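# Block flat on rack rails, rope fully on table

## Task

Set the block down lying flat across both rails of the rack, and by the end make sure no part of the rope (which starts draped over the table edge) hangs beyond the table.

## Robot and tools

Robot: two arms, left_arm and right_arm, each with a parallel two-finger gripper and a wrist camera. Bases in the scene frame: left_arm at (-0.026, +0.353, 0), right_arm at (+0.005, -0.346, 0), both turned only slightly about z. Cameras: cam_high (fixed, on a stand behind the arms), cam_left_wrist, cam_right_wrist, each 896x504.

Frame: the scene frame has its origin at table-top height, halfway between the nominal bases; +x points out over the table, +z up, and left_arm sits on the +y side (image left/right does not match these names). Reported end_effector_position (m) and end_effector_quat_wxyz are in this frame. The position is the point between the finger pads, roughly 1 cm inside the fingertips. Fingers extend along the gripper's +z and close along its y. Reports can be a few cm off, more at long reach.

Row layout (used by execute_actions and move): 14 numbers, each in [-1, 1]. First seven are left_arm: dx, dy, dz, rx, ry, rz, opening; next seven are right_arm in the same order. dx, dy, dz are offsets along scene axes; 1.0 = 0.6 m. rx, ry, rz form a single rotation vector, 1.0 = 180 degrees, turning about the hand's own position. Offsets are always measured from that arm's Hand target as it was when the action or move began, not from the previous row, so sending the same offset twice moves twice as far. Opening is absolute: +1 fully open (0.094 m), -1 closed. Sending six zeros re-commands the current Hand target; always send the opening you want, since a 0 there means half open.

execute_actions(actions, cameras): actions is a list of actions; each action is up to 15 rows, one per 1/30 s step, and a short action repeats its last row. Images come back only if actions is empty or cameras is given (["all"], names, or []).

move(target, speed, blend, opening_speed, grip_force, blocking, cameras): target is one 14-number row, or a list of up to 15 rows, all offsets from the same starting Hand targets. Grippers follow straight lines, ending together, within a 10 s cap. speed in m/s, 0.002 to 2.9 (default 0.25), one value or one per target; rotation limited to twice that in rad/s. blend (m) rounds corners between listed targets; 0 stops at each. opening_speed (per second on the -1..+1 scale, at least 0.2) ramps the fingers; use it slowly on fragile items. grip_force: newtons per pad, 10 to 50, per arm or one value; it persists, and lower values close slowly. blocking=false returns after ~0.5 s while the move continues. Moves do not avoid obstacles or the other arm; keep paths away from an arm's own base.

wait(seconds 0-10): lets time pass holding commands. stop(): brakes a running move. zoom_image(camera, region [x0,y0,x1,y1], max 504x504 px) enlarges part of the newest image from that camera. read_manual gives only licence text. finished_scene(scene) ends the scene irreversibly; the goal must hold with the robot not touching anything.

Result lines: each arm's Hand target (the commanded pose after clipping, base for next offsets), end-effector pose, Joint positions (last value = finger opening in m), Joint velocities (may say within noise), joint torques (include the arm's weight; joints 1-3 wrap at ±28 N m), grip_measured (same scale as opening; reads slightly wide when empty and a few mm narrower than a firmly held part), Tool commands, and for move a 'move:' line such as done, off_target, moving, held or fault, plus limits=paced (pose clipped) or limits=held (steps withheld). done means within 10 mm and 2 degrees; it says nothing about contact.

Behaviour: commanded orientation is clipped each step to 40 degrees from the current one. Grippers often rest a few cm short of the target because of friction and weight; re-send or add the missing distance. An arm blocked by something keeps pushing until you command it back past its gripper. Close well past the part's width to grip firmly; open well above grip_measured to release. Near the base axis small hand motions can swing the whole arm.

Avoid: dropping the block or rope, releasing moving parts, fast contacts, hard presses into the table or rack, any contact or gripping between the two arms or their cameras, pulling on camera cables, and leaving anything off the table (that fails). Long holding or stretched-out poses heat motors; a MOTOR HOT line warns at 75 °C, at 90 °C the arm folds up and stops working. Objects may occasionally be nudged by outside pushes. Thinking time lets the scene run.

Each tool is called after "Request:" as name([rows], argument=value, ...), one row to a line, values as JSON.

## Session

Request:
execute_actions(actions=[])

Scene clock: 0.00 s.
left_arm: end_effector_position=(+0.3667, +0.3849, +0.1287) grip_measured=+1.000 end_effector_quat_wxyz=(+0.615, -0.071, +0.777, +0.111) | right_arm: end_effector_position=(+0.3854, -0.4223, +0.1042) grip_measured=+1.000 end_effector_quat_wxyz=(+0.592, +0.136, +0.793, -0.057)
Joint positions: left_arm=[-0.066 1.486 0.347 0.906 -0.333 0.01 0.094] | right_arm=[-0.094 1.498 0.315 0.883 0.115 0.109 0.094]
Joint velocities: within noise
Joint torques (N m): no reading
Heat: left arm: 36 °C; right arm: 36 °C.
Hand target: left_arm +0.3677, +0.3851, +0.1319; +0.618, -0.072, +0.775, +0.111 | right_arm +0.3874, -0.4227, +0.1094; +0.597, +0.136, +0.788, -0.057
Tool commands: left_gripper/opening=+1.0 right_gripper/opening=+1.0

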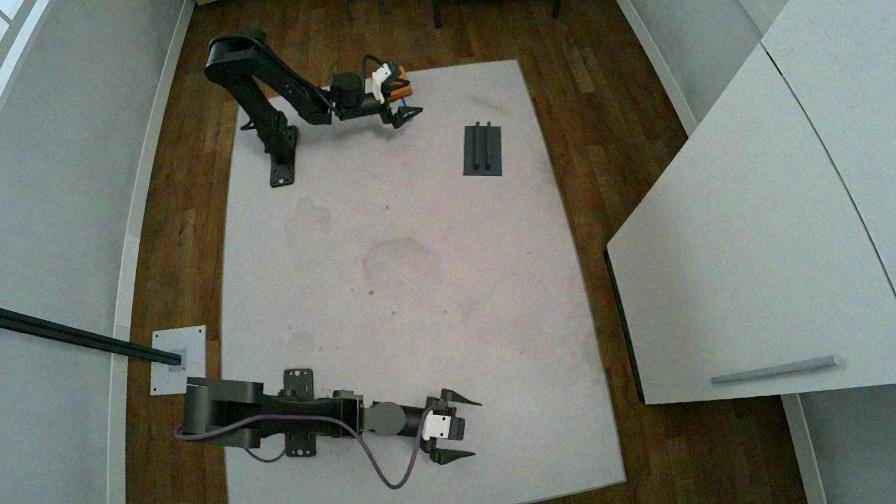

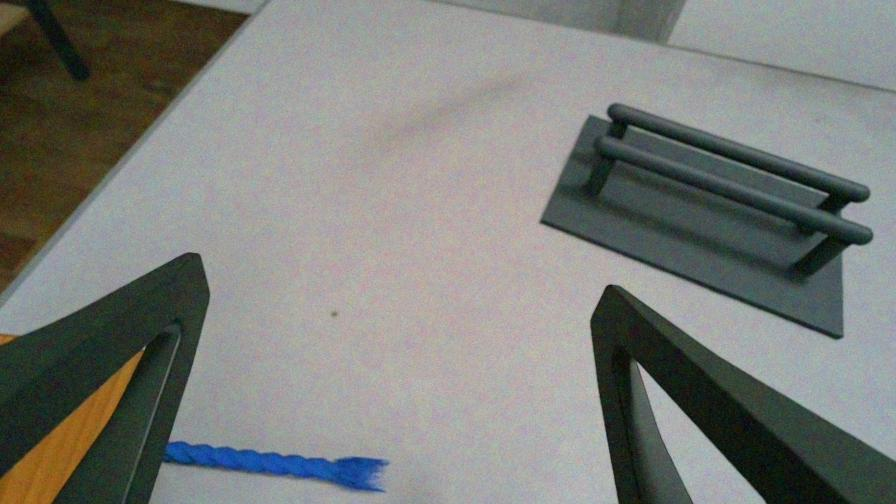

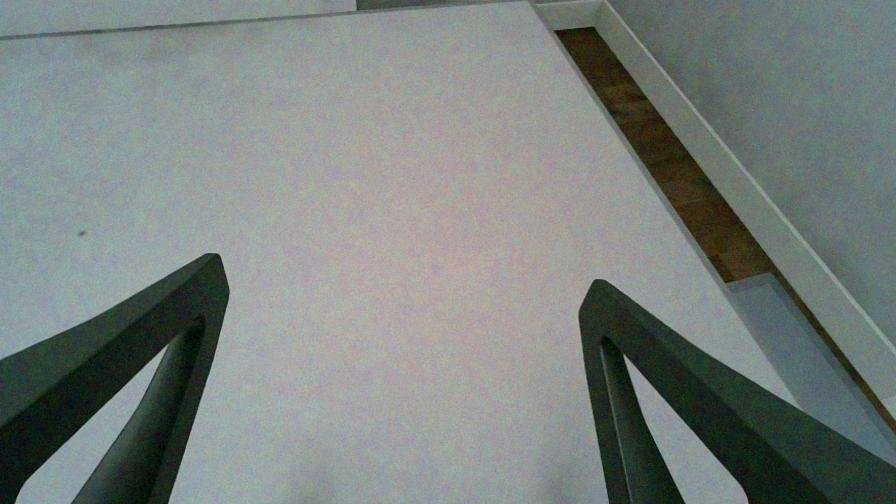

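Request:
zoom_image(camera="cam_high", region=[300, 30, 560, 200])

Request:
zoom_image(camera="cam_left_wrist", region=[0, 230, 500, 504])

Scaled by 1.938 from the camera's 896x504 image, which has a finer 1280x720 frame.

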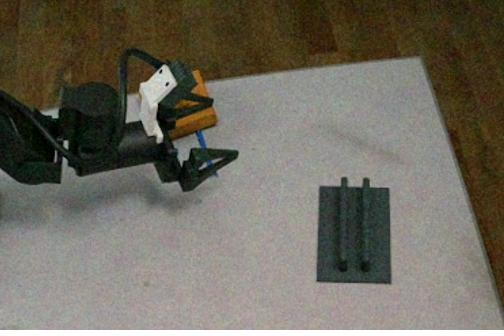

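Scaled by 1.008 from the camera's 896x504 image, which has a finer 1280x720 frame.

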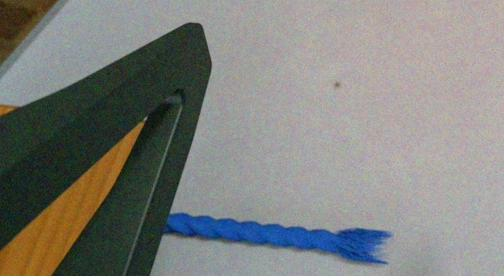

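Request:
move([
  [0,0,0.25,0,0,0,1,0,0,0,0,0,0,1],
  [-0.1,-0.2,0.3,0,0.15,0,1,0,0,0,0,0,0,1],
], blend=[0.03,0], speed=0.2, cameras=["all"])

Scene clock: 11.20 s.
left_arm: end_effector_position=(+0.3055, +0.2625, +0.3053) grip_measured=+1.000 end_effector_quat_wxyz=(+0.414, -0.035, +0.902, +0.116) | right_arm: end_effector_position=(+0.3854, -0.4223, +0.1042) grip_measured=+1.000 end_effector_quat_wxyz=(+0.592, +0.136, +0.793, -0.057)
Joint positions: left_arm=[-0.591 1.357 1.518 -1.084 -0.659 -0.447 0.094] | right_arm=[-0.094 1.498 0.315 0.883 0.115 0.109 0.094]
Joint torques (N m): left_arm=[-0.36 -3.75 9.25 1.1 -0.56 -0.21] | right_arm=[-0.01 -5.59 4.67 2.51 0.05 0.02]
Heat: left arm: 38 °C; right arm: 36 °C.
Hand target: left_arm +0.3077, +0.2651, +0.3121; +0.420, -0.044, +0.898, +0.125 | right_arm +0.3874, -0.4227, +0.1094; +0.597, +0.136, +0.788, -0.057
Off the commanded pose: left_arm 0.008 m, 2 deg | right_arm 0.006 m, 1 deg.
move: done
camera_calibration:
cam_left_wrist: T_world_to_cam=[[0.211149, -0.976352, -0.0464107, 0.196369], [-0.963609, -0.19996, -0.177409, 0.416798], [0.163933, 0.0821813, -0.983042, 0.338344], [0, 0, 0, 1]] pos_world=[0.304701, 0.247263, 0.415663]

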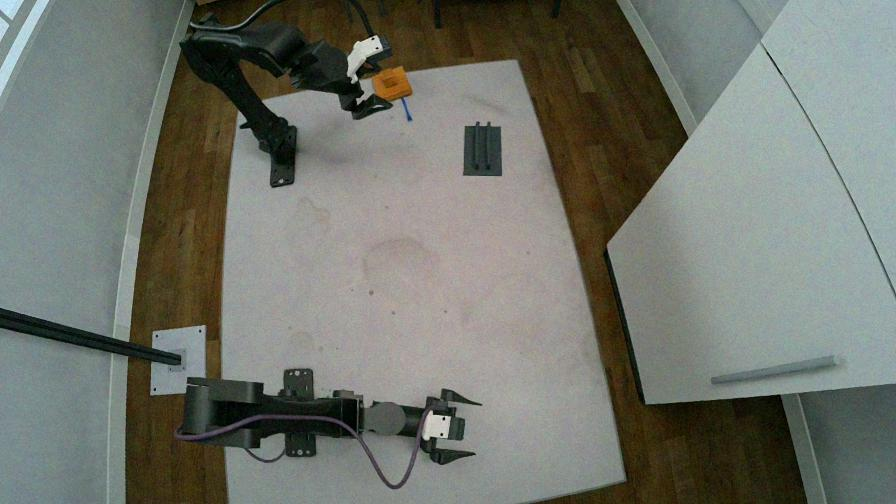

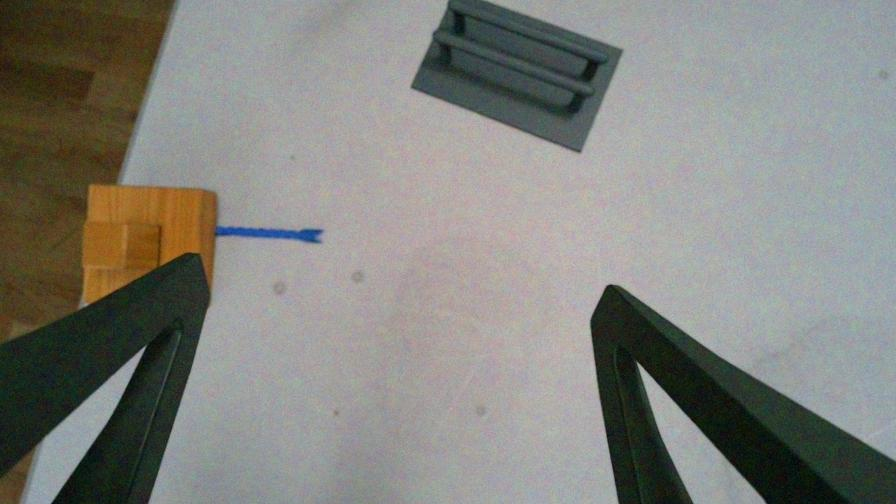

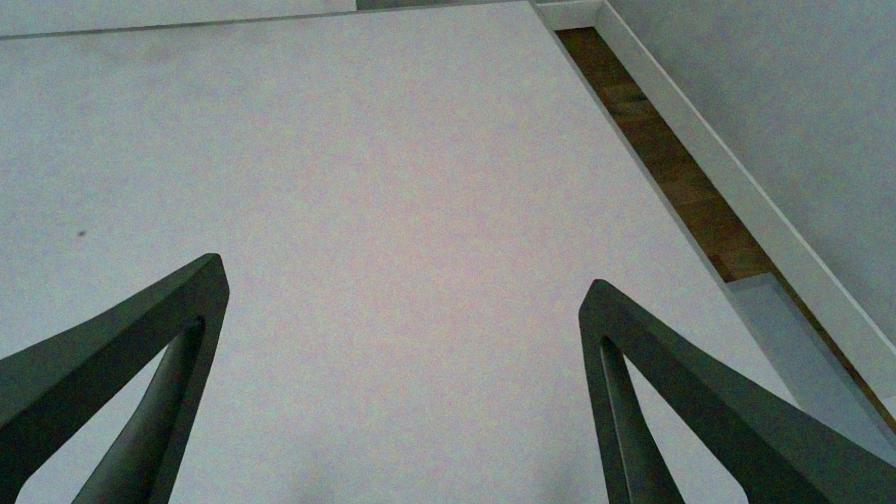

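Request:
move(target=[0.079,0.19,-0.15,0.1537,0.2840,-0.4908,1,0,0,0,0,0,0,1], speed=0.3, cameras=["cam_left_wrist","cam_high"])

Scene clock: 70.50 s.
left_arm: end_effector_position=(+0.3531, +0.3778, +0.2229) grip_measured=+1.000 end_effector_quat_wxyz=(+0.065, +0.701, +0.706, +0.071) | right_arm: end_effector_position=(+0.3854, -0.4223, +0.1042) grip_measured=+1.000 end_effector_quat_wxyz=(+0.592, +0.136, +0.793, -0.057)
Joint positions: left_arm=[0.07 1.878 2.04 -1.541 0.003 1.628 0.094] | right_arm=[-0.094 1.498 0.315 0.883 0.115 0.109 0.094]
Joint torques (N m): left_arm=[0.09 -7.47 8.36 0.47 -0.07 0.08] | right_arm=[0.05 -5.57 4.7 2.52 0.03 0.03]
Heat: left arm: 36 °C; right arm: 41 °C.
Hand target: left_arm +0.3551, +0.3791, +0.2221; +0.000, +0.707, +0.707, +0.000 | right_arm +0.3874, -0.4227, +0.1094; +0.597, +0.136, +0.788, -0.057
Off the commanded pose: left_arm 0.003 m, 11 deg | right_arm 0.006 m, 1 deg.
joint sent to its limit (left arm) — joint 4 (wrist pitch), lower limit. The joint targets are off in orientation, not in position.
move: off_target (left_arm)
camera_calibration:
cam_left_wrist: T_world_to_cam=[[-0.979562, -0.14141, -0.143043, 0.42171], [-0.200265, 0.751992, 0.628014, -0.337557], [0.0187595, 0.643825, -0.764943, 0.0305545], [0, 0, 0, 1]] pos_world=[0.344917, 0.293803, 0.295686]
Images, in order (width x height): cam_high 896x504, cam_left_wrist 896x504.

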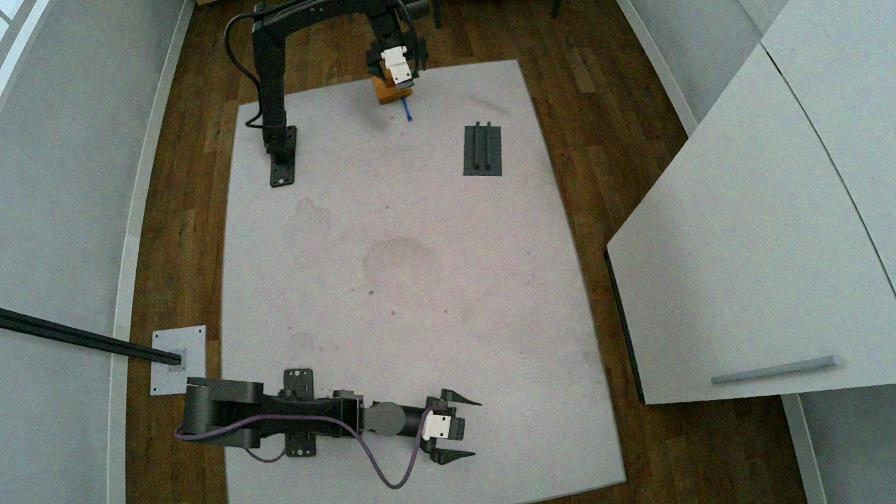

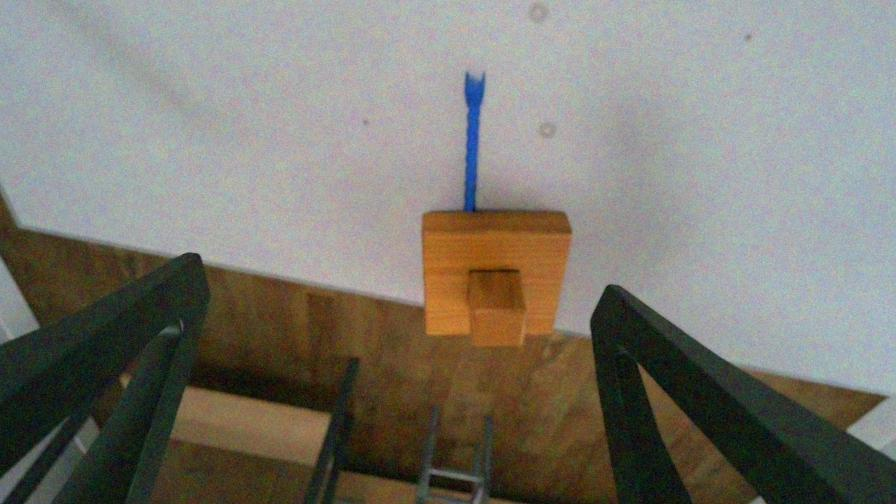

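Request:
move([
  [-0.0035,0.1015,-0.2035,0,0,0,1,0,0,0,0,0,0,1],
  [-0.0035,0.1015,-0.3,0,0,0,1,0,0,0,0,0,0,1],
], blend=[0.03,0], speed=0.2, cameras=["cam_left_wrist"])

Scene clock: 135.83 s.
left_arm: end_effector_position=(+0.3539, +0.4392, +0.0501) grip_measured=+1.000 end_effector_quat_wxyz=(+0.004, +0.705, +0.709, +0.007) | right_arm: end_effector_position=(+0.3854, -0.4223, +0.1042) grip_measured=+1.000 end_effector_quat_wxyz=(+0.592, +0.136, +0.793, -0.057)
Joint positions: left_arm=[0.226 2.038 1.584 -1.1 -0.001 1.785 0.094] | right_arm=[-0.094 1.498 0.315 0.883 0.115 0.109 0.094]
Joint torques (N m): left_arm=[0.35 -9.42 6.22 0.44 0.01 0.08] | right_arm=[0.02 -5.53 4.68 2.51 0.04 0.03]
Heat: left arm: 37 °C; right arm: 43 °C.
Hand target: left_arm +0.3530, +0.4400, +0.0421; +0.000, +0.707, +0.707, +0.000 | right_arm +0.3874, -0.4227, +0.1094; +0.597, +0.136, +0.788, -0.057
Off the commanded pose: left_arm 0.008 m, 1 deg | right_arm 0.006 m, 1 deg.
move: done; blend cut to 0.029 m at target 1
camera_calibration:
cam_left_wrist: T_world_to_cam=[[-0.989419, -0.141589, 0.0316703, 0.401225], [-0.0872298, 0.754942, 0.649964, -0.317469], [-0.115937, 0.640324, -0.759304, -0.0923319], [0, 0, 0, 1]] pos_world=[0.358582, 0.355602, 0.123528]
Images, in order (width x height): cam_left_wrist 896x504.

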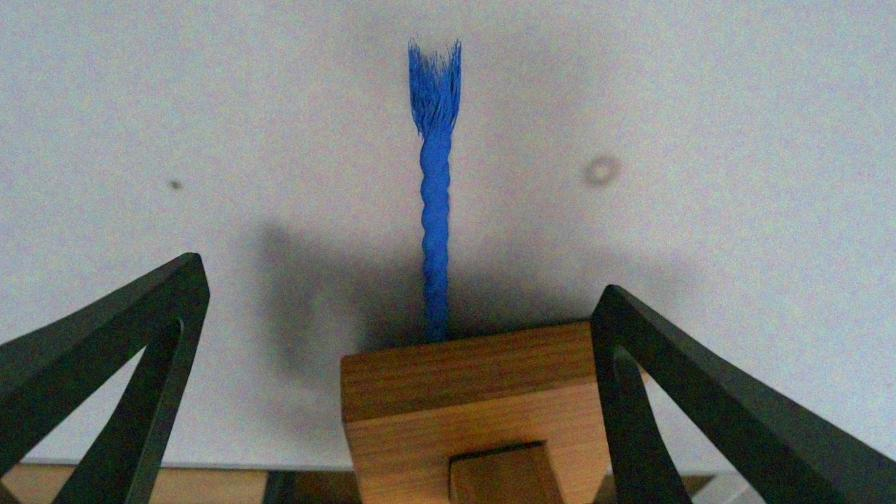

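Request:
move(target=[-0.01,0,-0.047,0,0,0,1,0,0,0,0,0,0,1], speed=0.05, cameras=["cam_left_wrist"])

Scene clock: 141.20 s.
left_arm: end_effector_position=(+0.3511, +0.4386, +0.0266) grip_measured=+1.000 end_effector_quat_wxyz=(+0.008, +0.706, +0.708, +0.013) | right_arm: end_effector_position=(+0.3854, -0.4223, +0.1042) grip_measured=+1.000 end_effector_quat_wxyz=(+0.592, +0.136, +0.793, -0.057)
Joint positions: left_arm=[0.226 2.038 1.487 -0.989 -0.001 1.788 0.094] | right_arm=[-0.094 1.498 0.315 0.883 0.115 0.109 0.094]
Joint torques (N m): left_arm=[0.5 -8.59 5.3 0.43 0.02 0.04] | right_arm=[0.03 -5.53 4.74 2.51 0.03 0.03]
Heat: left arm: 36 °C; right arm: 43 °C.
Hand target: left_arm +0.3470, +0.4400, +0.0139; +0.000, +0.707, +0.707, +0.000 | right_arm +0.3874, -0.4227, +0.1094; +0.597, +0.136, +0.788, -0.057
Off the commanded pose: left_arm 0.013 m, 2 deg | right_arm 0.006 m, 1 deg.
move: off_target (left_arm)
camera_calibration:
cam_left_wrist: T_world_to_cam=[[-0.990242, -0.138246, 0.0175565, 0.398403], [-0.0936134, 0.753224, 0.651068, -0.298968], [-0.103232, 0.643072, -0.758816, -0.11575], [0, 0, 0, 1]] pos_world=[0.354579, 0.354703, 0.0998205]
Images, in order (width x height): cam_left_wrist 896x504.

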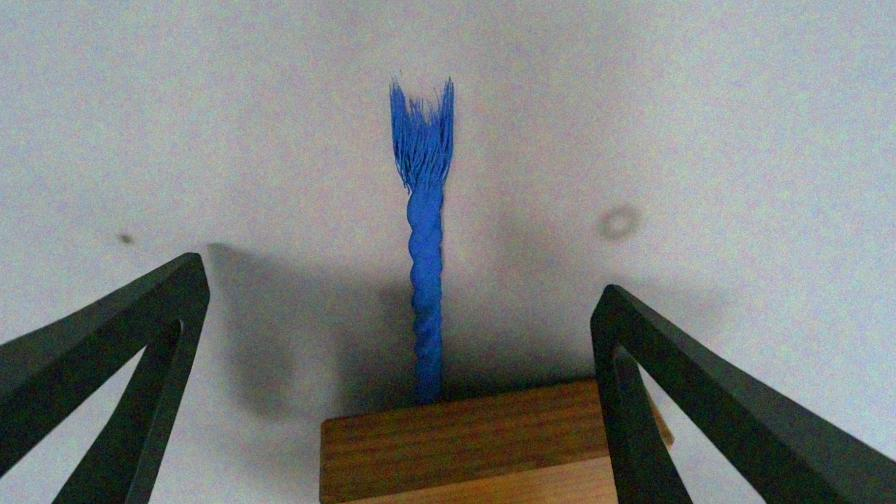

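Request:
move(target=[0,0,-0.012,0,0,0,1,0,0,0,0,0,0,1], speed=0.03, cameras=["cam_left_wrist"])

Scene clock: 146.80 s.
left_arm: end_effector_position=(+0.3519, +0.4387, +0.0200) grip_measured=+1.000 end_effector_quat_wxyz=(+0.008, +0.706, +0.708, +0.014) | right_arm: end_effector_position=(+0.3854, -0.4223, +0.1042) grip_measured=+1.000 end_effector_quat_wxyz=(+0.592, +0.136, +0.793, -0.057)
Joint positions: left_arm=[0.226 2.047 1.473 -0.964 -0.001 1.788 0.094] | right_arm=[-0.094 1.498 0.315 0.883 0.115 0.109 0.094]
Joint torques (N m): left_arm=[0.49 -8.5 5.34 0.47 0.02 0.07] | right_arm=[-0.01 -5.56 4.67 2.52 0.04 0.03]
Heat: left arm: 35 °C; right arm: 43 °C.
Hand target: left_arm +0.3470, +0.4400, +0.0067; +0.000, +0.707, +0.707, +0.000 | right_arm +0.3874, -0.4227, +0.1094; +0.597, +0.136, +0.788, -0.057
Off the commanded pose: left_arm 0.014 m, 2 deg | right_arm 0.006 m, 1 deg.
move: off_target (left_arm)
camera_calibration:
cam_left_wrist: T_world_to_cam=[[-0.990325, -0.137925, 0.0152861, 0.399169], [-0.0948116, 0.752938, 0.651225, -0.294261], [-0.10133, 0.643475, -0.75873, -0.121663], [0, 0, 0, 1]] pos_world=[0.355079, 0.354903, 0.0932192]
Images, in order (width x height): cam_left_wrist 896x504.

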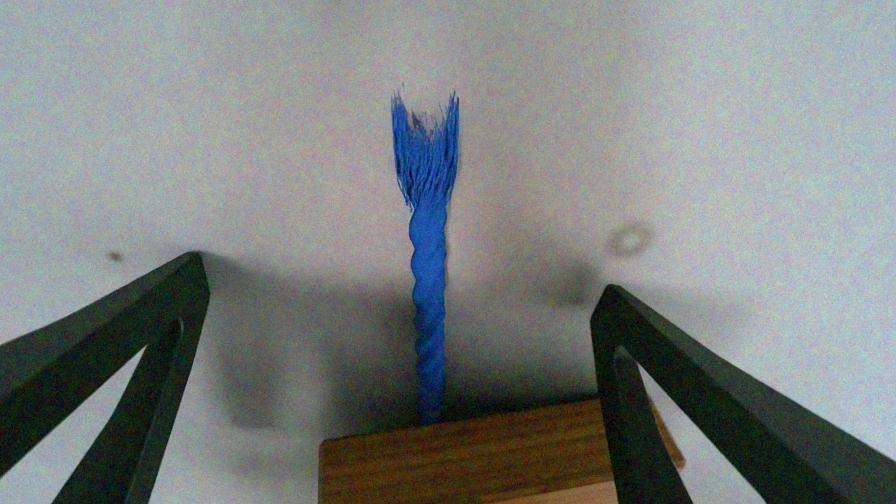

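Request:
zoom_image(camera="cam_left_wrist", region=[100, 200, 300, 312])

Request:
zoom_image(camera="cam_left_wrist", region=[520, 220, 720, 332])

Scaled by 2.520 from the camera's 896x504 image, which has a finer 1280x720 frame.

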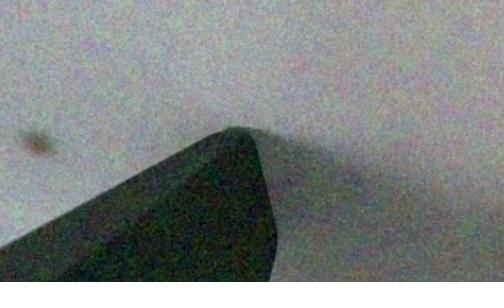

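Scaled by 2.520 from the camera's 896x504 image, which has a finer 1280x720 frame.

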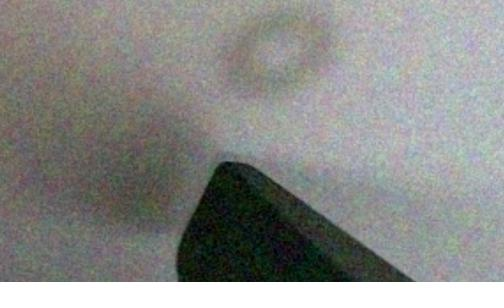

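Request:
move(target=[0,0,0,0,0,0,-1,0,0,0,0,0,0,1], opening_speed=1.0, cameras=["cam_left_wrist"])

Scene clock: 157.97 s.
left_arm: end_effector_position=(+0.3521, +0.4389, +0.0201) grip_measured=-0.929 end_effector_quat_wxyz=(+0.008, +0.706, +0.708, +0.014) | right_arm: end_effector_position=(+0.3854, -0.4223, +0.1042) grip_measured=+1.000 end_effector_quat_wxyz=(+0.592, +0.136, +0.793, -0.057)
Joint positions: left_arm=[0.226 2.047 1.473 -0.964 -0.001 1.788 0.003] | right_arm=[-0.094 1.498 0.315 0.883 0.115 0.109 0.094]
Joint torques (N m): left_arm=[0.75 -8.53 5.15 0.43 0 0.07] | right_arm=[0.08 -5.56 4.67 2.51 0.06 0.04]
Heat: left arm: 35 °C; right arm: 43 °C.
Hand target: left_arm +0.3470, +0.4400, +0.0067; +0.000, +0.707, +0.707, +0.000 | right_arm +0.3874, -0.4227, +0.1094; +0.597, +0.136, +0.788, -0.057
Off the commanded pose: left_arm 0.014 m, 2 deg | right_arm 0.006 m, 1 deg.
move: off_target (left_arm)
camera_calibration:
cam_left_wrist: T_world_to_cam=[[-0.990329, -0.137979, 0.0145192, 0.399459], [-0.0953014, 0.752577, 0.651572, -0.293972], [-0.10083, 0.643887, -0.758448, -0.121994], [0, 0, 0, 1]] pos_world=[0.355279, 0.354904, 0.0932182]
Images, in order (width x height): cam_left_wrist 896x504.

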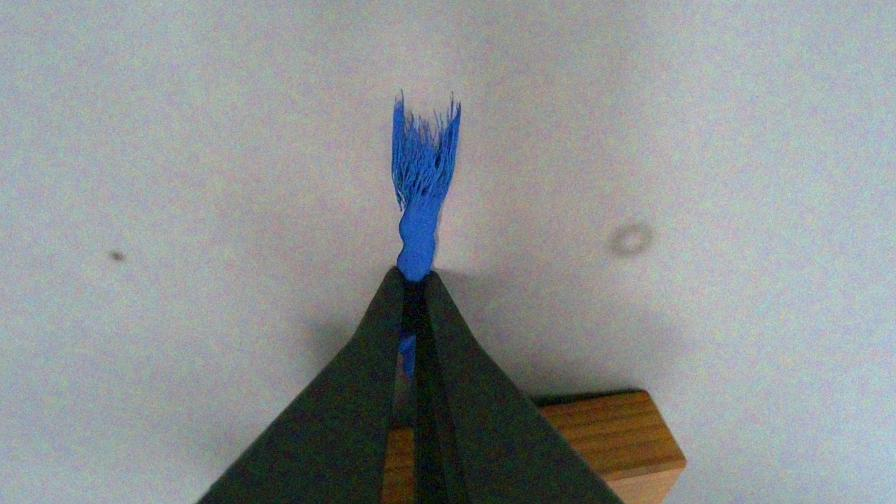

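Request:
move([
  [0,-0.02,0.022,0,0,0,-1,0,0,0,0,0,0,1],
  [0.01,-0.17,0.022,0,0,0,-1,0,0,0,0,0,0,1],
], blend=[0.01,0], speed=0.1, cameras=["cam_left_wrist","cam_high"])

Scene clock: 163.67 s.
left_arm: end_effector_position=(+0.3576, +0.3438, +0.0200) grip_measured=-0.932 end_effector_quat_wxyz=(-0.002, +0.708, +0.707, +0.014) | right_arm: end_effector_position=(+0.3854, -0.4223, +0.1042) grip_measured=+1.000 end_effector_quat_wxyz=(+0.592, +0.136, +0.793, -0.057)
Joint positions: left_arm=[-0.032 2.047 1.473 -0.98 -0.024 1.535 0.003] | right_arm=[-0.094 1.498 0.315 0.883 0.115 0.109 0.094]
Joint torques (N m): left_arm=[-0.32 -10.81 5.98 0.26 0.24 -0.07] | right_arm=[-0.02 -5.57 4.64 2.5 0.06 0.03]
Heat: left arm: 34 °C; right arm: 44 °C.
Hand target: left_arm +0.3530, +0.3381, +0.0199; +0.000, +0.707, +0.707, +0.000 | right_arm +0.3874, -0.4227, +0.1094; +0.597, +0.136, +0.788, -0.057
Off the commanded pose: left_arm 0.007 m, 2 deg | right_arm 0.006 m, 1 deg.
move: done; blend cut to 0.0087 m at target 1
camera_calibration:
cam_left_wrist: T_world_to_cam=[[-0.990588, -0.134221, 0.0268258, 0.390327], [-0.0827156, 0.743168, 0.663972, -0.223381], [-0.109055, 0.655504, -0.747276, -0.0614907], [0, 0, 0, 1]] pos_world=[0.36147, 0.258707, 0.0918977]
Images, in order (width x height): cam_high 896x504, cam_left_wrist 896x504.

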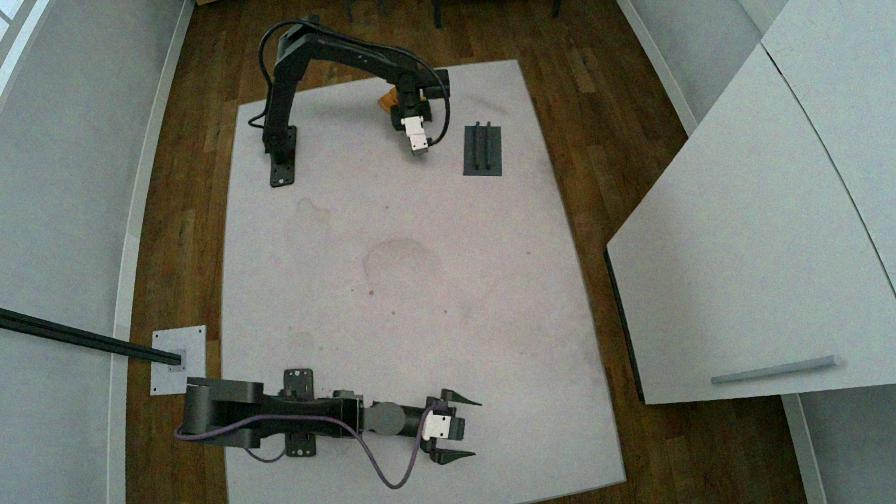

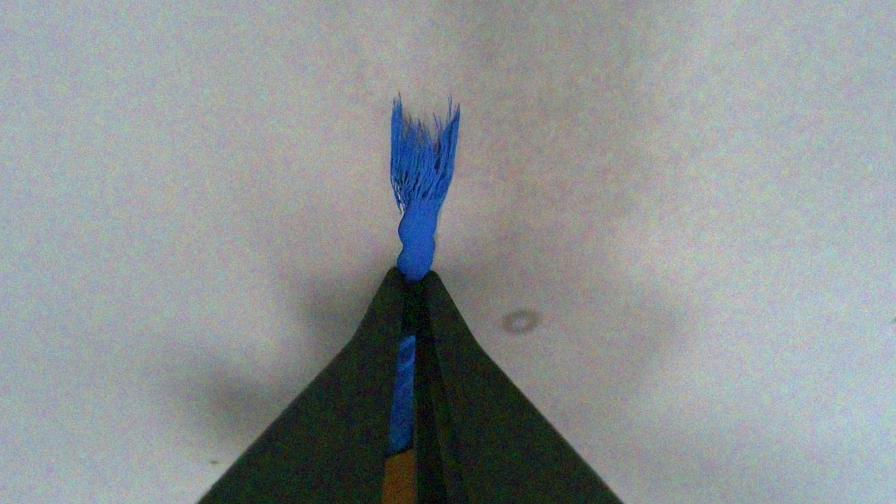

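Request:
move(target=[0.01,-0.38,0,0,0,0,-1,0,0,0,0,0,0,1], speed=0.12, cameras=["cam_left_wrist","cam_high"])

Scene clock: 169.87 s.
left_arm: end_effector_position=(+0.3600, +0.1136, +0.0282) grip_measured=-0.932 end_effector_quat_wxyz=(+0.009, +0.710, +0.705, +0.013) | right_arm: end_effector_position=(+0.3854, -0.4223, +0.1042) grip_measured=+1.000 end_effector_quat_wxyz=(+0.592, +0.136, +0.793, -0.057)
Joint positions: left_arm=[-0.561 2.313 1.935 -1.171 -0.022 1.012 0.003] | right_arm=[-0.094 1.498 0.315 0.883 0.115 0.109 0.094]
Joint torques (N m): left_arm=[0.16 -10.63 8.47 0.28 0.13 -0.12] | right_arm=[0.06 -5.6 4.68 2.51 0.04 0.03]
Heat: left arm: 34 °C; right arm: 44 °C.
Hand target: left_arm +0.3589, +0.1100, +0.0198; +0.000, +0.707, +0.707, +0.000 | right_arm +0.3874, -0.4227, +0.1094; +0.597, +0.136, +0.788, -0.057
Off the commanded pose: left_arm 0.009 m, 2 deg | right_arm 0.006 m, 1 deg.
move: done
camera_calibration:
cam_left_wrist: T_world_to_cam=[[-0.991668, -0.127893, 0.0154372, 0.36159], [-0.0871696, 0.754431, 0.650566, -0.05688], [-0.0948489, 0.643799, -0.759293, 0.0921889], [0, 0, 0, 1]] pos_world=[0.362363, 0.0298056, 0.101421]
Images, in order (width x height): cam_high 896x504, cam_left_wrist 896x504.

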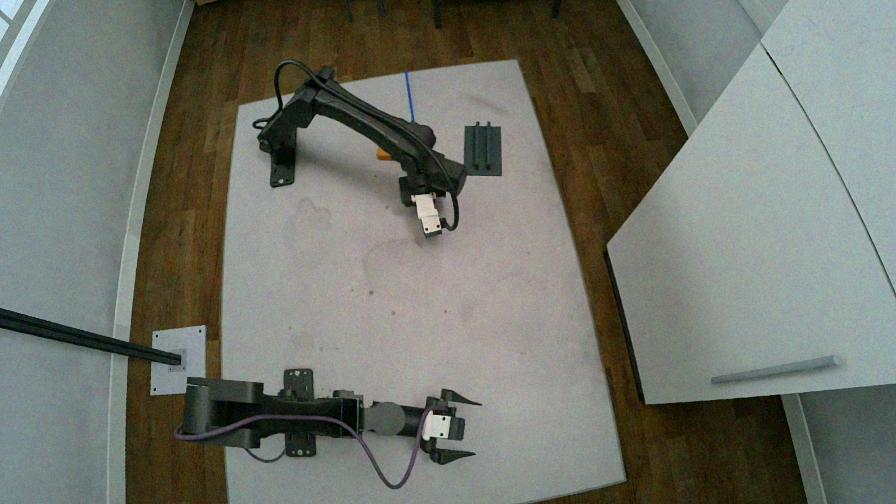

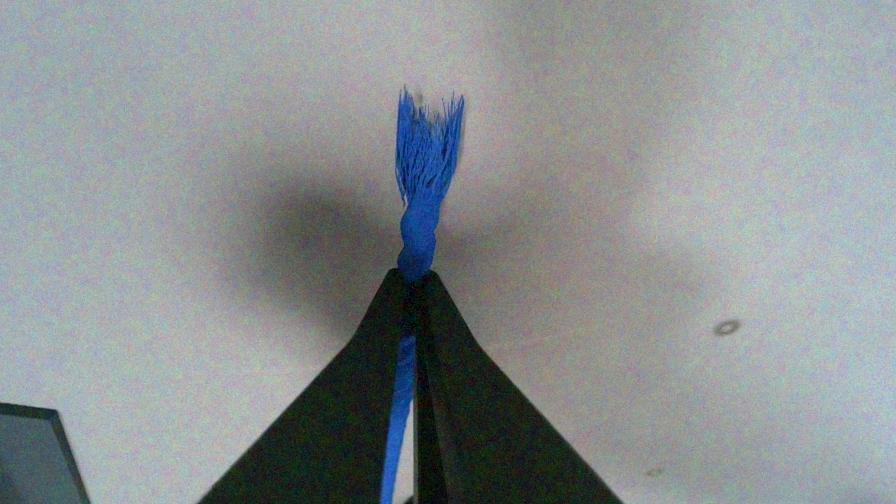

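Request:
zoom_image(camera="cam_high", region=[330, 40, 530, 210])

Scaled by 2.520 from the camera's 896x504 image, which has a finer 1280x720 frame.

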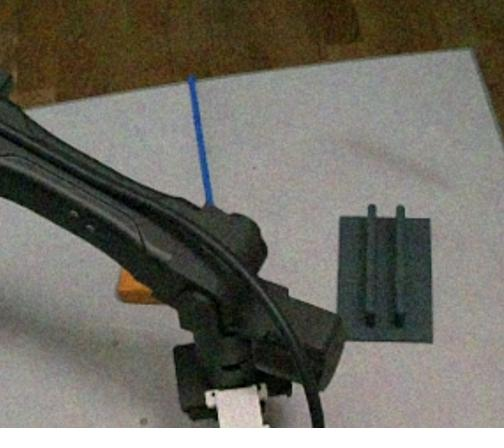

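Request:
move(target=[-0.055,-0.22,-0.005,0,0,0,-1,0,0,0,0,0,0,1], speed=0.12, cameras=["cam_left_wrist","cam_high"])

Scene clock: 180.90 s.
left_arm: end_effector_position=(+0.3282, -0.0221, +0.0300) grip_measured=-0.932 end_effector_quat_wxyz=(+0.017, +0.710, +0.704, +0.007) | right_arm: end_effector_position=(+0.3854, -0.4223, +0.1042) grip_measured=+1.000 end_effector_quat_wxyz=(+0.592, +0.136, +0.793, -0.057)
Joint positions: left_arm=[-0.816 2.72 2.694 -1.511 -0.016 0.758 0.003] | right_arm=[-0.094 1.498 0.315 0.883 0.115 0.109 0.094]
Joint torques (N m): left_arm=[0.06 -12.27 8.31 0.26 0.11 -0.07] | right_arm=[0.01 -5.52 4.7 2.49 0.06 0.02]
Heat: left arm: 35 °C; right arm: 44 °C.
Hand target: left_arm +0.3260, -0.0220, +0.0168; +0.000, +0.707, +0.707, +0.000 | right_arm +0.3874, -0.4227, +0.1094; +0.597, +0.136, +0.788, -0.057
Off the commanded pose: left_arm 0.013 m, 2 deg | right_arm 0.006 m, 1 deg.
move: off_target (left_arm)
camera_calibration:
cam_left_wrist: T_world_to_cam=[[-0.991945, -0.125827, 0.0145878, 0.312822], [-0.0880679, 0.767842, 0.634557, 0.0427155], [-0.0910456, 0.628161, -0.772738, 0.176802], [0, 0, 0, 1]] pos_world=[0.330161, -0.104497, 0.104953]
Images, in order (width x height): cam_high 896x504, cam_left_wrist 896x504.

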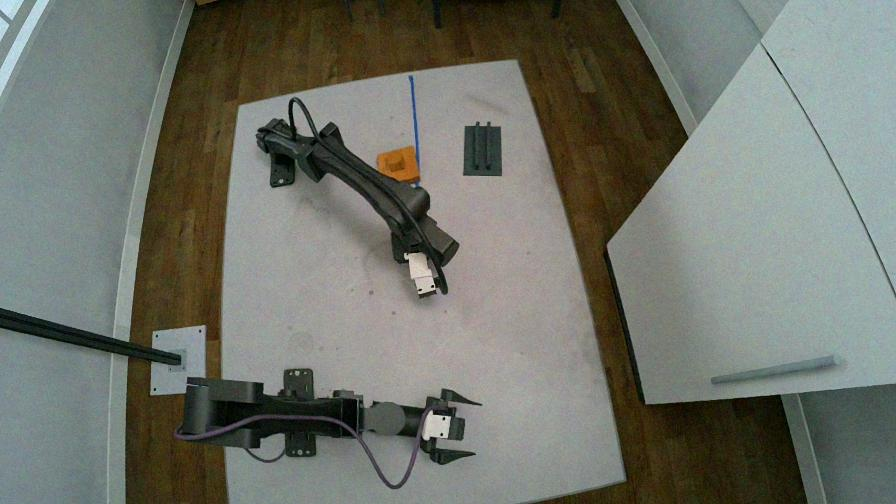

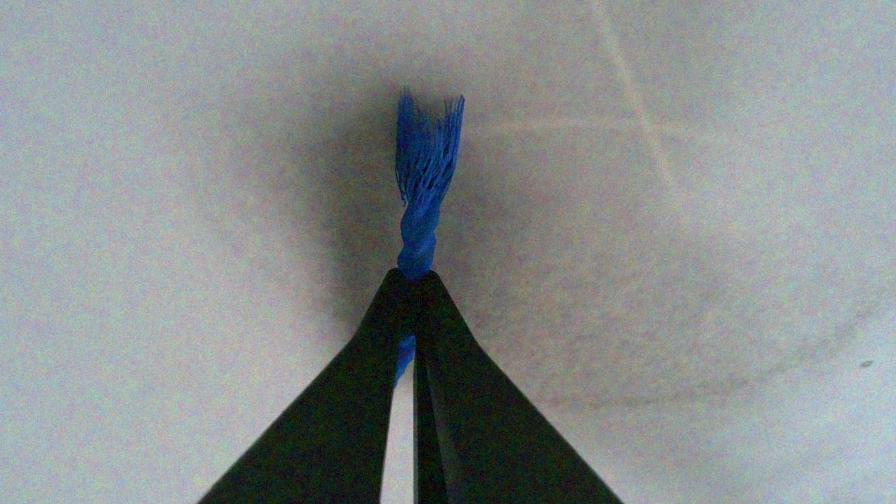

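Request:
zoom_image(camera="cam_high", region=[350, 55, 530, 210])

Scaled by 2.800 from the camera's 896x504 image, which has a finer 1280x720 frame.

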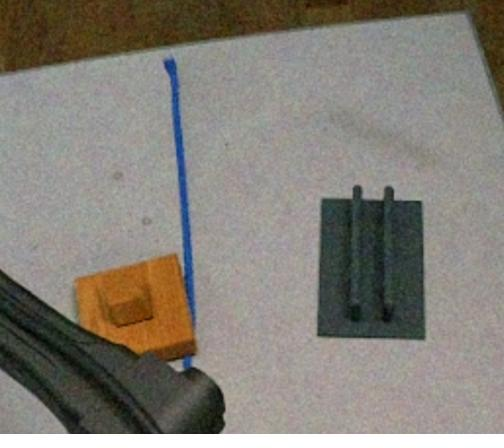

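Request:
move(target=[-0.008,-0.075,-0.005,0,0,0,-1,0,0,0,0,0,0,1], speed=0.1, cameras=["cam_high"])

Scene clock: 189.10 s.
left_arm: end_effector_position=(+0.3176, -0.0622, +0.0271) grip_measured=-0.932 end_effector_quat_wxyz=(+0.055, +0.710, +0.702, +0.003) | right_arm: end_effector_position=(+0.3854, -0.4223, +0.1042) grip_measured=+1.000 end_effector_quat_wxyz=(+0.592, +0.136, +0.793, -0.057)
Joint positions: left_arm=[-0.881 2.802 2.841 -1.501 -0.016 0.697 0.003] | right_arm=[-0.094 1.498 0.315 0.883 0.115 0.109 0.094]
Joint torques (N m): left_arm=[0.38 -12.77 8.31 0.66 0.15 -0.07] | right_arm=[0.03 -5.53 4.63 2.5 0.05 0.04]
Heat: left arm: 35 °C; right arm: 44 °C.
Hand target: left_arm +0.3211, -0.0670, +0.0137; +0.000, +0.707, +0.707, +0.000 | right_arm +0.3874, -0.4227, +0.1094; +0.597, +0.136, +0.788, -0.057
Off the commanded pose: left_arm 0.015 m, 6 deg | right_arm 0.006 m, 1 deg.
elbow stopped short (left arm): the move would have taken joint 3 (elbow) straighter than the controller allows.
move: off_target (left_arm)
Images, in order (width x height): cam_high 896x504.

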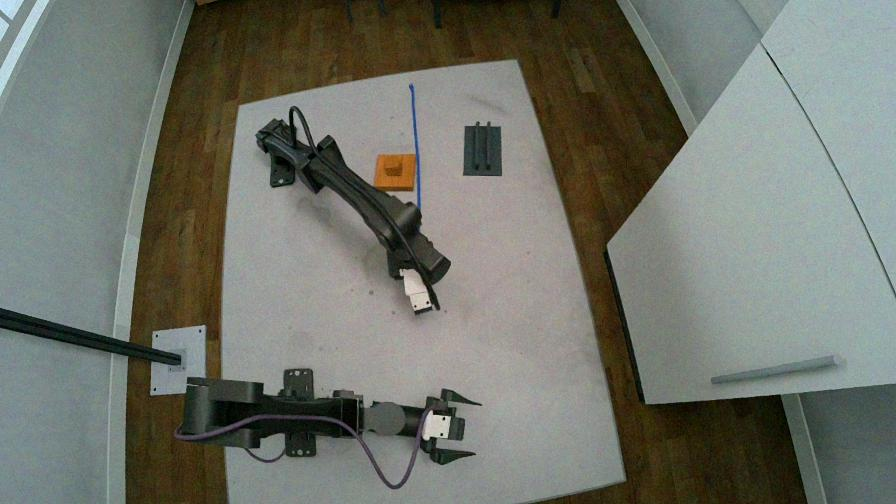

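Request:
move([
  [0,0,0,0,0,0,-0.4,0,0,0,0,0,0,1],
  [0,0,0.2,0,0,0,-0.4,0,0,0,0,0,0,1],
  [-0.052,0.445,0.36,-0.1954,-0.1954,0.4717,0.7,0,0,0,0,0,0,1],
], blend=[0,0.03,0], speed=[0.05,0.15,0.35], cameras=["cam_high","cam_left_wrist"])

Scene clock: 211.10 s.
left_arm: end_effector_position=(+0.2885, +0.1933, +0.2249) grip_measured=+0.698 end_effector_quat_wxyz=(+0.368, +0.013, +0.930, -0.005) | right_arm: end_effector_position=(+0.3854, -0.4223, +0.1042) grip_measured=+1.000 end_effector_quat_wxyz=(+0.592, +0.136, +0.793, -0.057)
Joint positions: left_arm=[-0.685 1.324 1.236 -0.846 -0.436 -0.517 0.08] | right_arm=[-0.094 1.498 0.315 0.883 0.115 0.109 0.094]
Joint torques (N m): left_arm=[0.44 -6.19 6.37 1.46 -0.5 -0.12] | right_arm=[0.05 -5.6 4.66 2.5 0.05 0.04]
Heat: left arm: 35 °C; right arm: 44 °C.
Hand target: left_arm +0.2899, +0.2001, +0.2297; +0.383, +0.000, +0.924, +0.000 | right_arm +0.3874, -0.4227, +0.1094; +0.597, +0.136, +0.788, -0.057
Off the commanded pose: left_arm 0.008 m, 2 deg | right_arm 0.006 m, 1 deg.
elbow stopped short (left arm): the move would have taken joint 3 (elbow) straighter than the controller allows.
move: done
camera_calibration:
cam_left_wrist: T_world_to_cam=[[0.0384617, -0.991343, 0.125541, 0.142781], [-0.997863, -0.0447444, -0.0476138, 0.323077], [0.0528189, -0.123442, -0.990945, 0.341309], [0, 0, 0, 1]] pos_world=[0.298867, 0.198133, 0.335677]
Images, in order (width x height): cam_high 896x504, cam_left_wrist 896x504.

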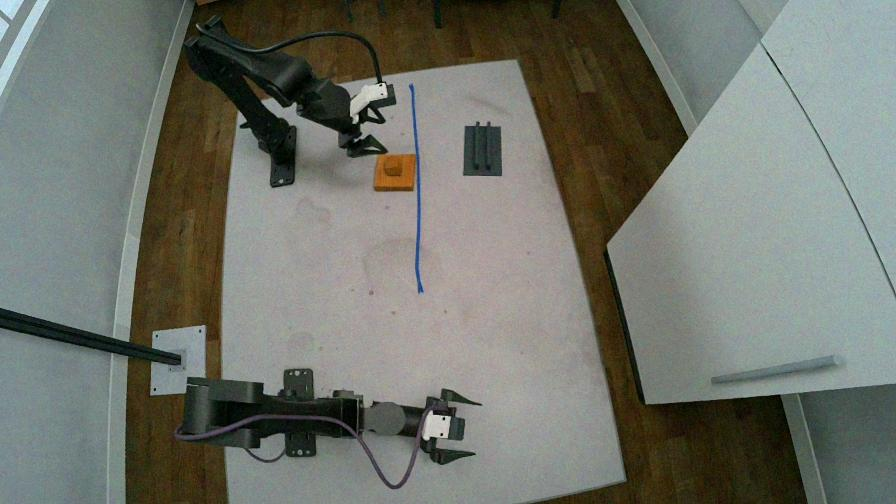

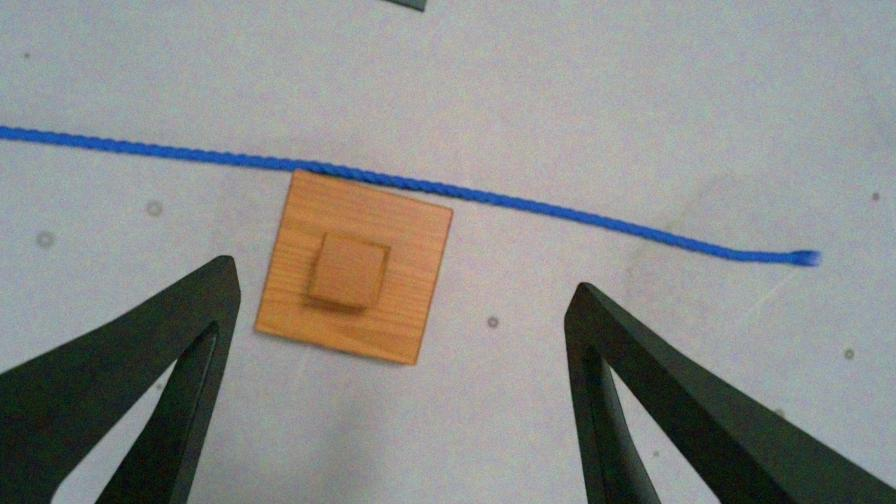

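Request:
move(target=[-0.0615,0.0473,-0.2153,0,0,-0.0656,0.7,0,0,0,0,0,0,1], speed=0.2, cameras=["cam_left_wrist"])

Scene clock: 253.97 s.
left_arm: end_effector_position=(+0.2511, +0.2285, +0.0963) grip_measured=+0.698 end_effector_quat_wxyz=(+0.369, +0.096, +0.924, -0.035) | right_arm: end_effector_position=(+0.3854, -0.4223, +0.1042) grip_measured=+1.000 end_effector_quat_wxyz=(+0.592, +0.136, +0.793, -0.057)
Joint positions: left_arm=[-0.574 1.083 0.553 -0.318 -0.26 -0.274 0.08] | right_arm=[-0.094 1.498 0.315 0.883 0.115 0.109 0.094]
Joint torques (N m): left_arm=[0.39 -3.77 6.45 1.65 -0.09 0.07] | right_arm=[0.06 -5.57 4.67 2.5 0.04 0.03]
Heat: left arm: 34 °C; right arm: 45 °C.
Hand target: left_arm +0.2530, +0.2284, +0.1004; +0.380, +0.095, +0.919, -0.040 | right_arm +0.3874, -0.4227, +0.1094; +0.597, +0.136, +0.788, -0.057
Off the commanded pose: left_arm 0.005 m, 1 deg | right_arm 0.006 m, 1 deg.
move: done
camera_calibration:
cam_left_wrist: T_world_to_cam=[[-0.136935, -0.983234, 0.120417, 0.237885], [-0.989889, 0.131284, -0.0537114, 0.239564], [0.037002, -0.126554, -0.991269, 0.224924], [0, 0, 0, 1]] pos_world=[0.261394, 0.230911, 0.207182]
Images, in order (width x height): cam_left_wrist 896x504.

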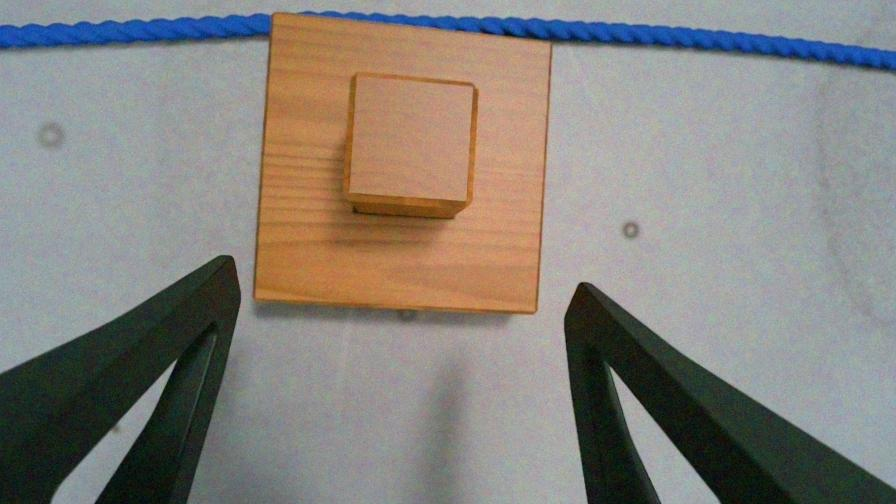

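Request:
move(target=[0.0833,-0.0162,-0.0807,0,0,-0.0067,0.7,0,0,0,0,0,0,1], speed=0.1, cameras=["cam_left_wrist"])

Scene clock: 265.97 s.
left_arm: end_effector_position=(+0.3003, +0.2192, +0.0535) grip_measured=+0.698 end_effector_quat_wxyz=(+0.377, +0.103, +0.919, -0.043) | right_arm: end_effector_position=(+0.3854, -0.4223, +0.1042) grip_measured=+1.000 end_effector_quat_wxyz=(+0.592, +0.136, +0.793, -0.057)
Joint positions: left_arm=[-0.48 1.396 0.539 0.047 -0.183 -0.19 0.08] | right_arm=[-0.094 1.498 0.315 0.883 0.115 0.109 0.094]
Joint torques (N m): left_arm=[0.46 -3.48 6.63 1.64 -0.04 0.1] | right_arm=[0.02 -5.57 4.67 2.51 0.04 0.01]
Heat: left arm: 34 °C; right arm: 45 °C.
Hand target: left_arm +0.3030, +0.2187, +0.0521; +0.380, +0.105, +0.918, -0.044 | right_arm +0.3874, -0.4227, +0.1094; +0.597, +0.136, +0.788, -0.057
Off the commanded pose: left_arm 0.003 m, 0 deg | right_arm 0.006 m, 1 deg.
move: done
camera_calibration:
cam_left_wrist: T_world_to_cam=[[-0.157514, -0.979073, 0.128862, 0.245475], [-0.9862, 0.149222, -0.0717109, 0.283072], [0.0509811, -0.138379, -0.989066, 0.177785], [0, 0, 0, 1]] pos_world=[0.308768, 0.222699, 0.164508]
Images, in order (width x height): cam_left_wrist 896x504.

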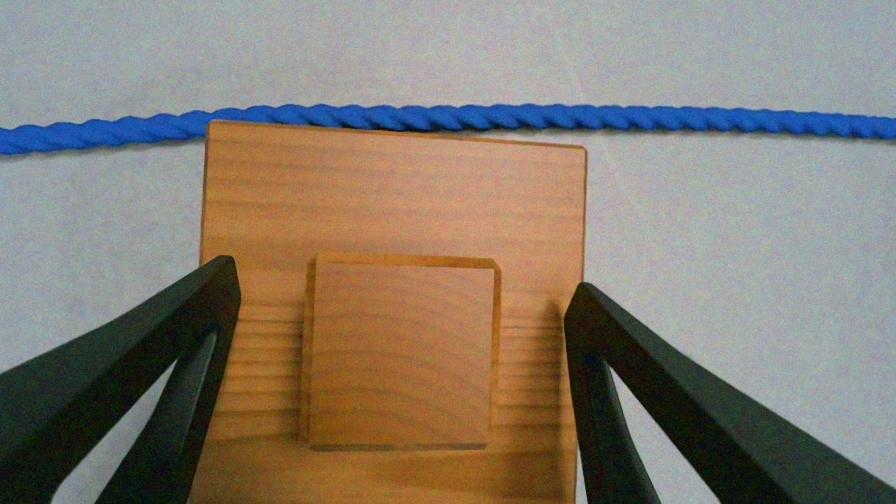

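Request:
move(target=[0,0,0,0,0,0,-1,0,0,0,0,0,0,1], opening_speed=0.8, cameras=["cam_left_wrist"])

Scene clock: 271.53 s.
left_arm: end_effector_position=(+0.3003, +0.2185, +0.0537) grip_measured=-0.274 end_effector_quat_wxyz=(+0.378, +0.103, +0.919, -0.044) | right_arm: end_effector_position=(+0.3854, -0.4223, +0.1042) grip_measured=+1.000 end_effector_quat_wxyz=(+0.592, +0.136, +0.793, -0.057)
Joint positions: left_arm=[-0.48 1.396 0.539 0.049 -0.18 -0.189 0.034] | right_arm=[-0.094 1.498 0.315 0.883 0.115 0.109 0.094]
Joint torques (N m): left_arm=[0.49 -3.55 6.46 1.68 -0.06 0.08] | right_arm=[-0.01 -5.63 4.66 2.49 0.05 0.02]
Heat: left arm: 34 °C; right arm: 45 °C.
Hand target: left_arm +0.3030, +0.2187, +0.0522; +0.380, +0.105, +0.918, -0.044 | right_arm +0.3874, -0.4227, +0.1094; +0.597, +0.136, +0.788, -0.057
Off the commanded pose: left_arm 0.003 m, 0 deg | right_arm 0.006 m, 1 deg.
move: done
camera_calibration:
cam_left_wrist: T_world_to_cam=[[-0.159911, -0.978381, 0.131144, 0.245268], [-0.98581, 0.151409, -0.072488, 0.282666], [0.0510646, -0.140874, -0.98871, 0.178399], [0, 0, 0, 1]] pos_world=[0.308766, 0.222299, 0.164709]
Images, in order (width x height): cam_left_wrist 896x504.

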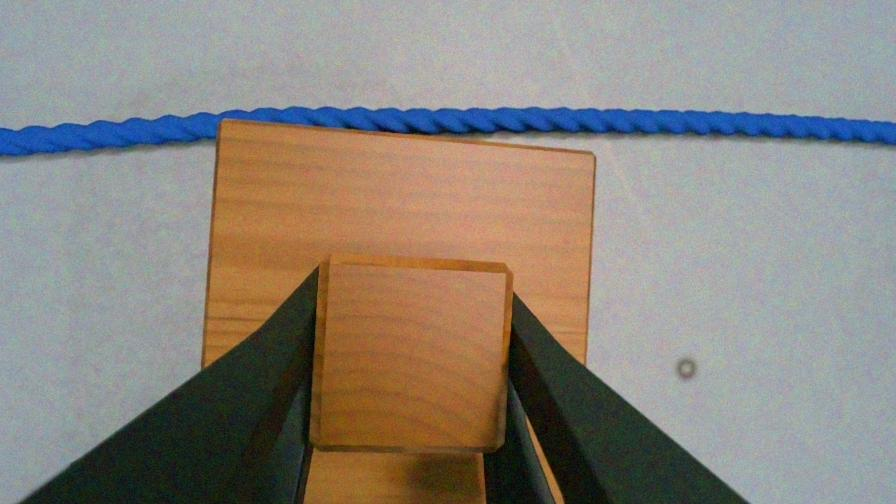

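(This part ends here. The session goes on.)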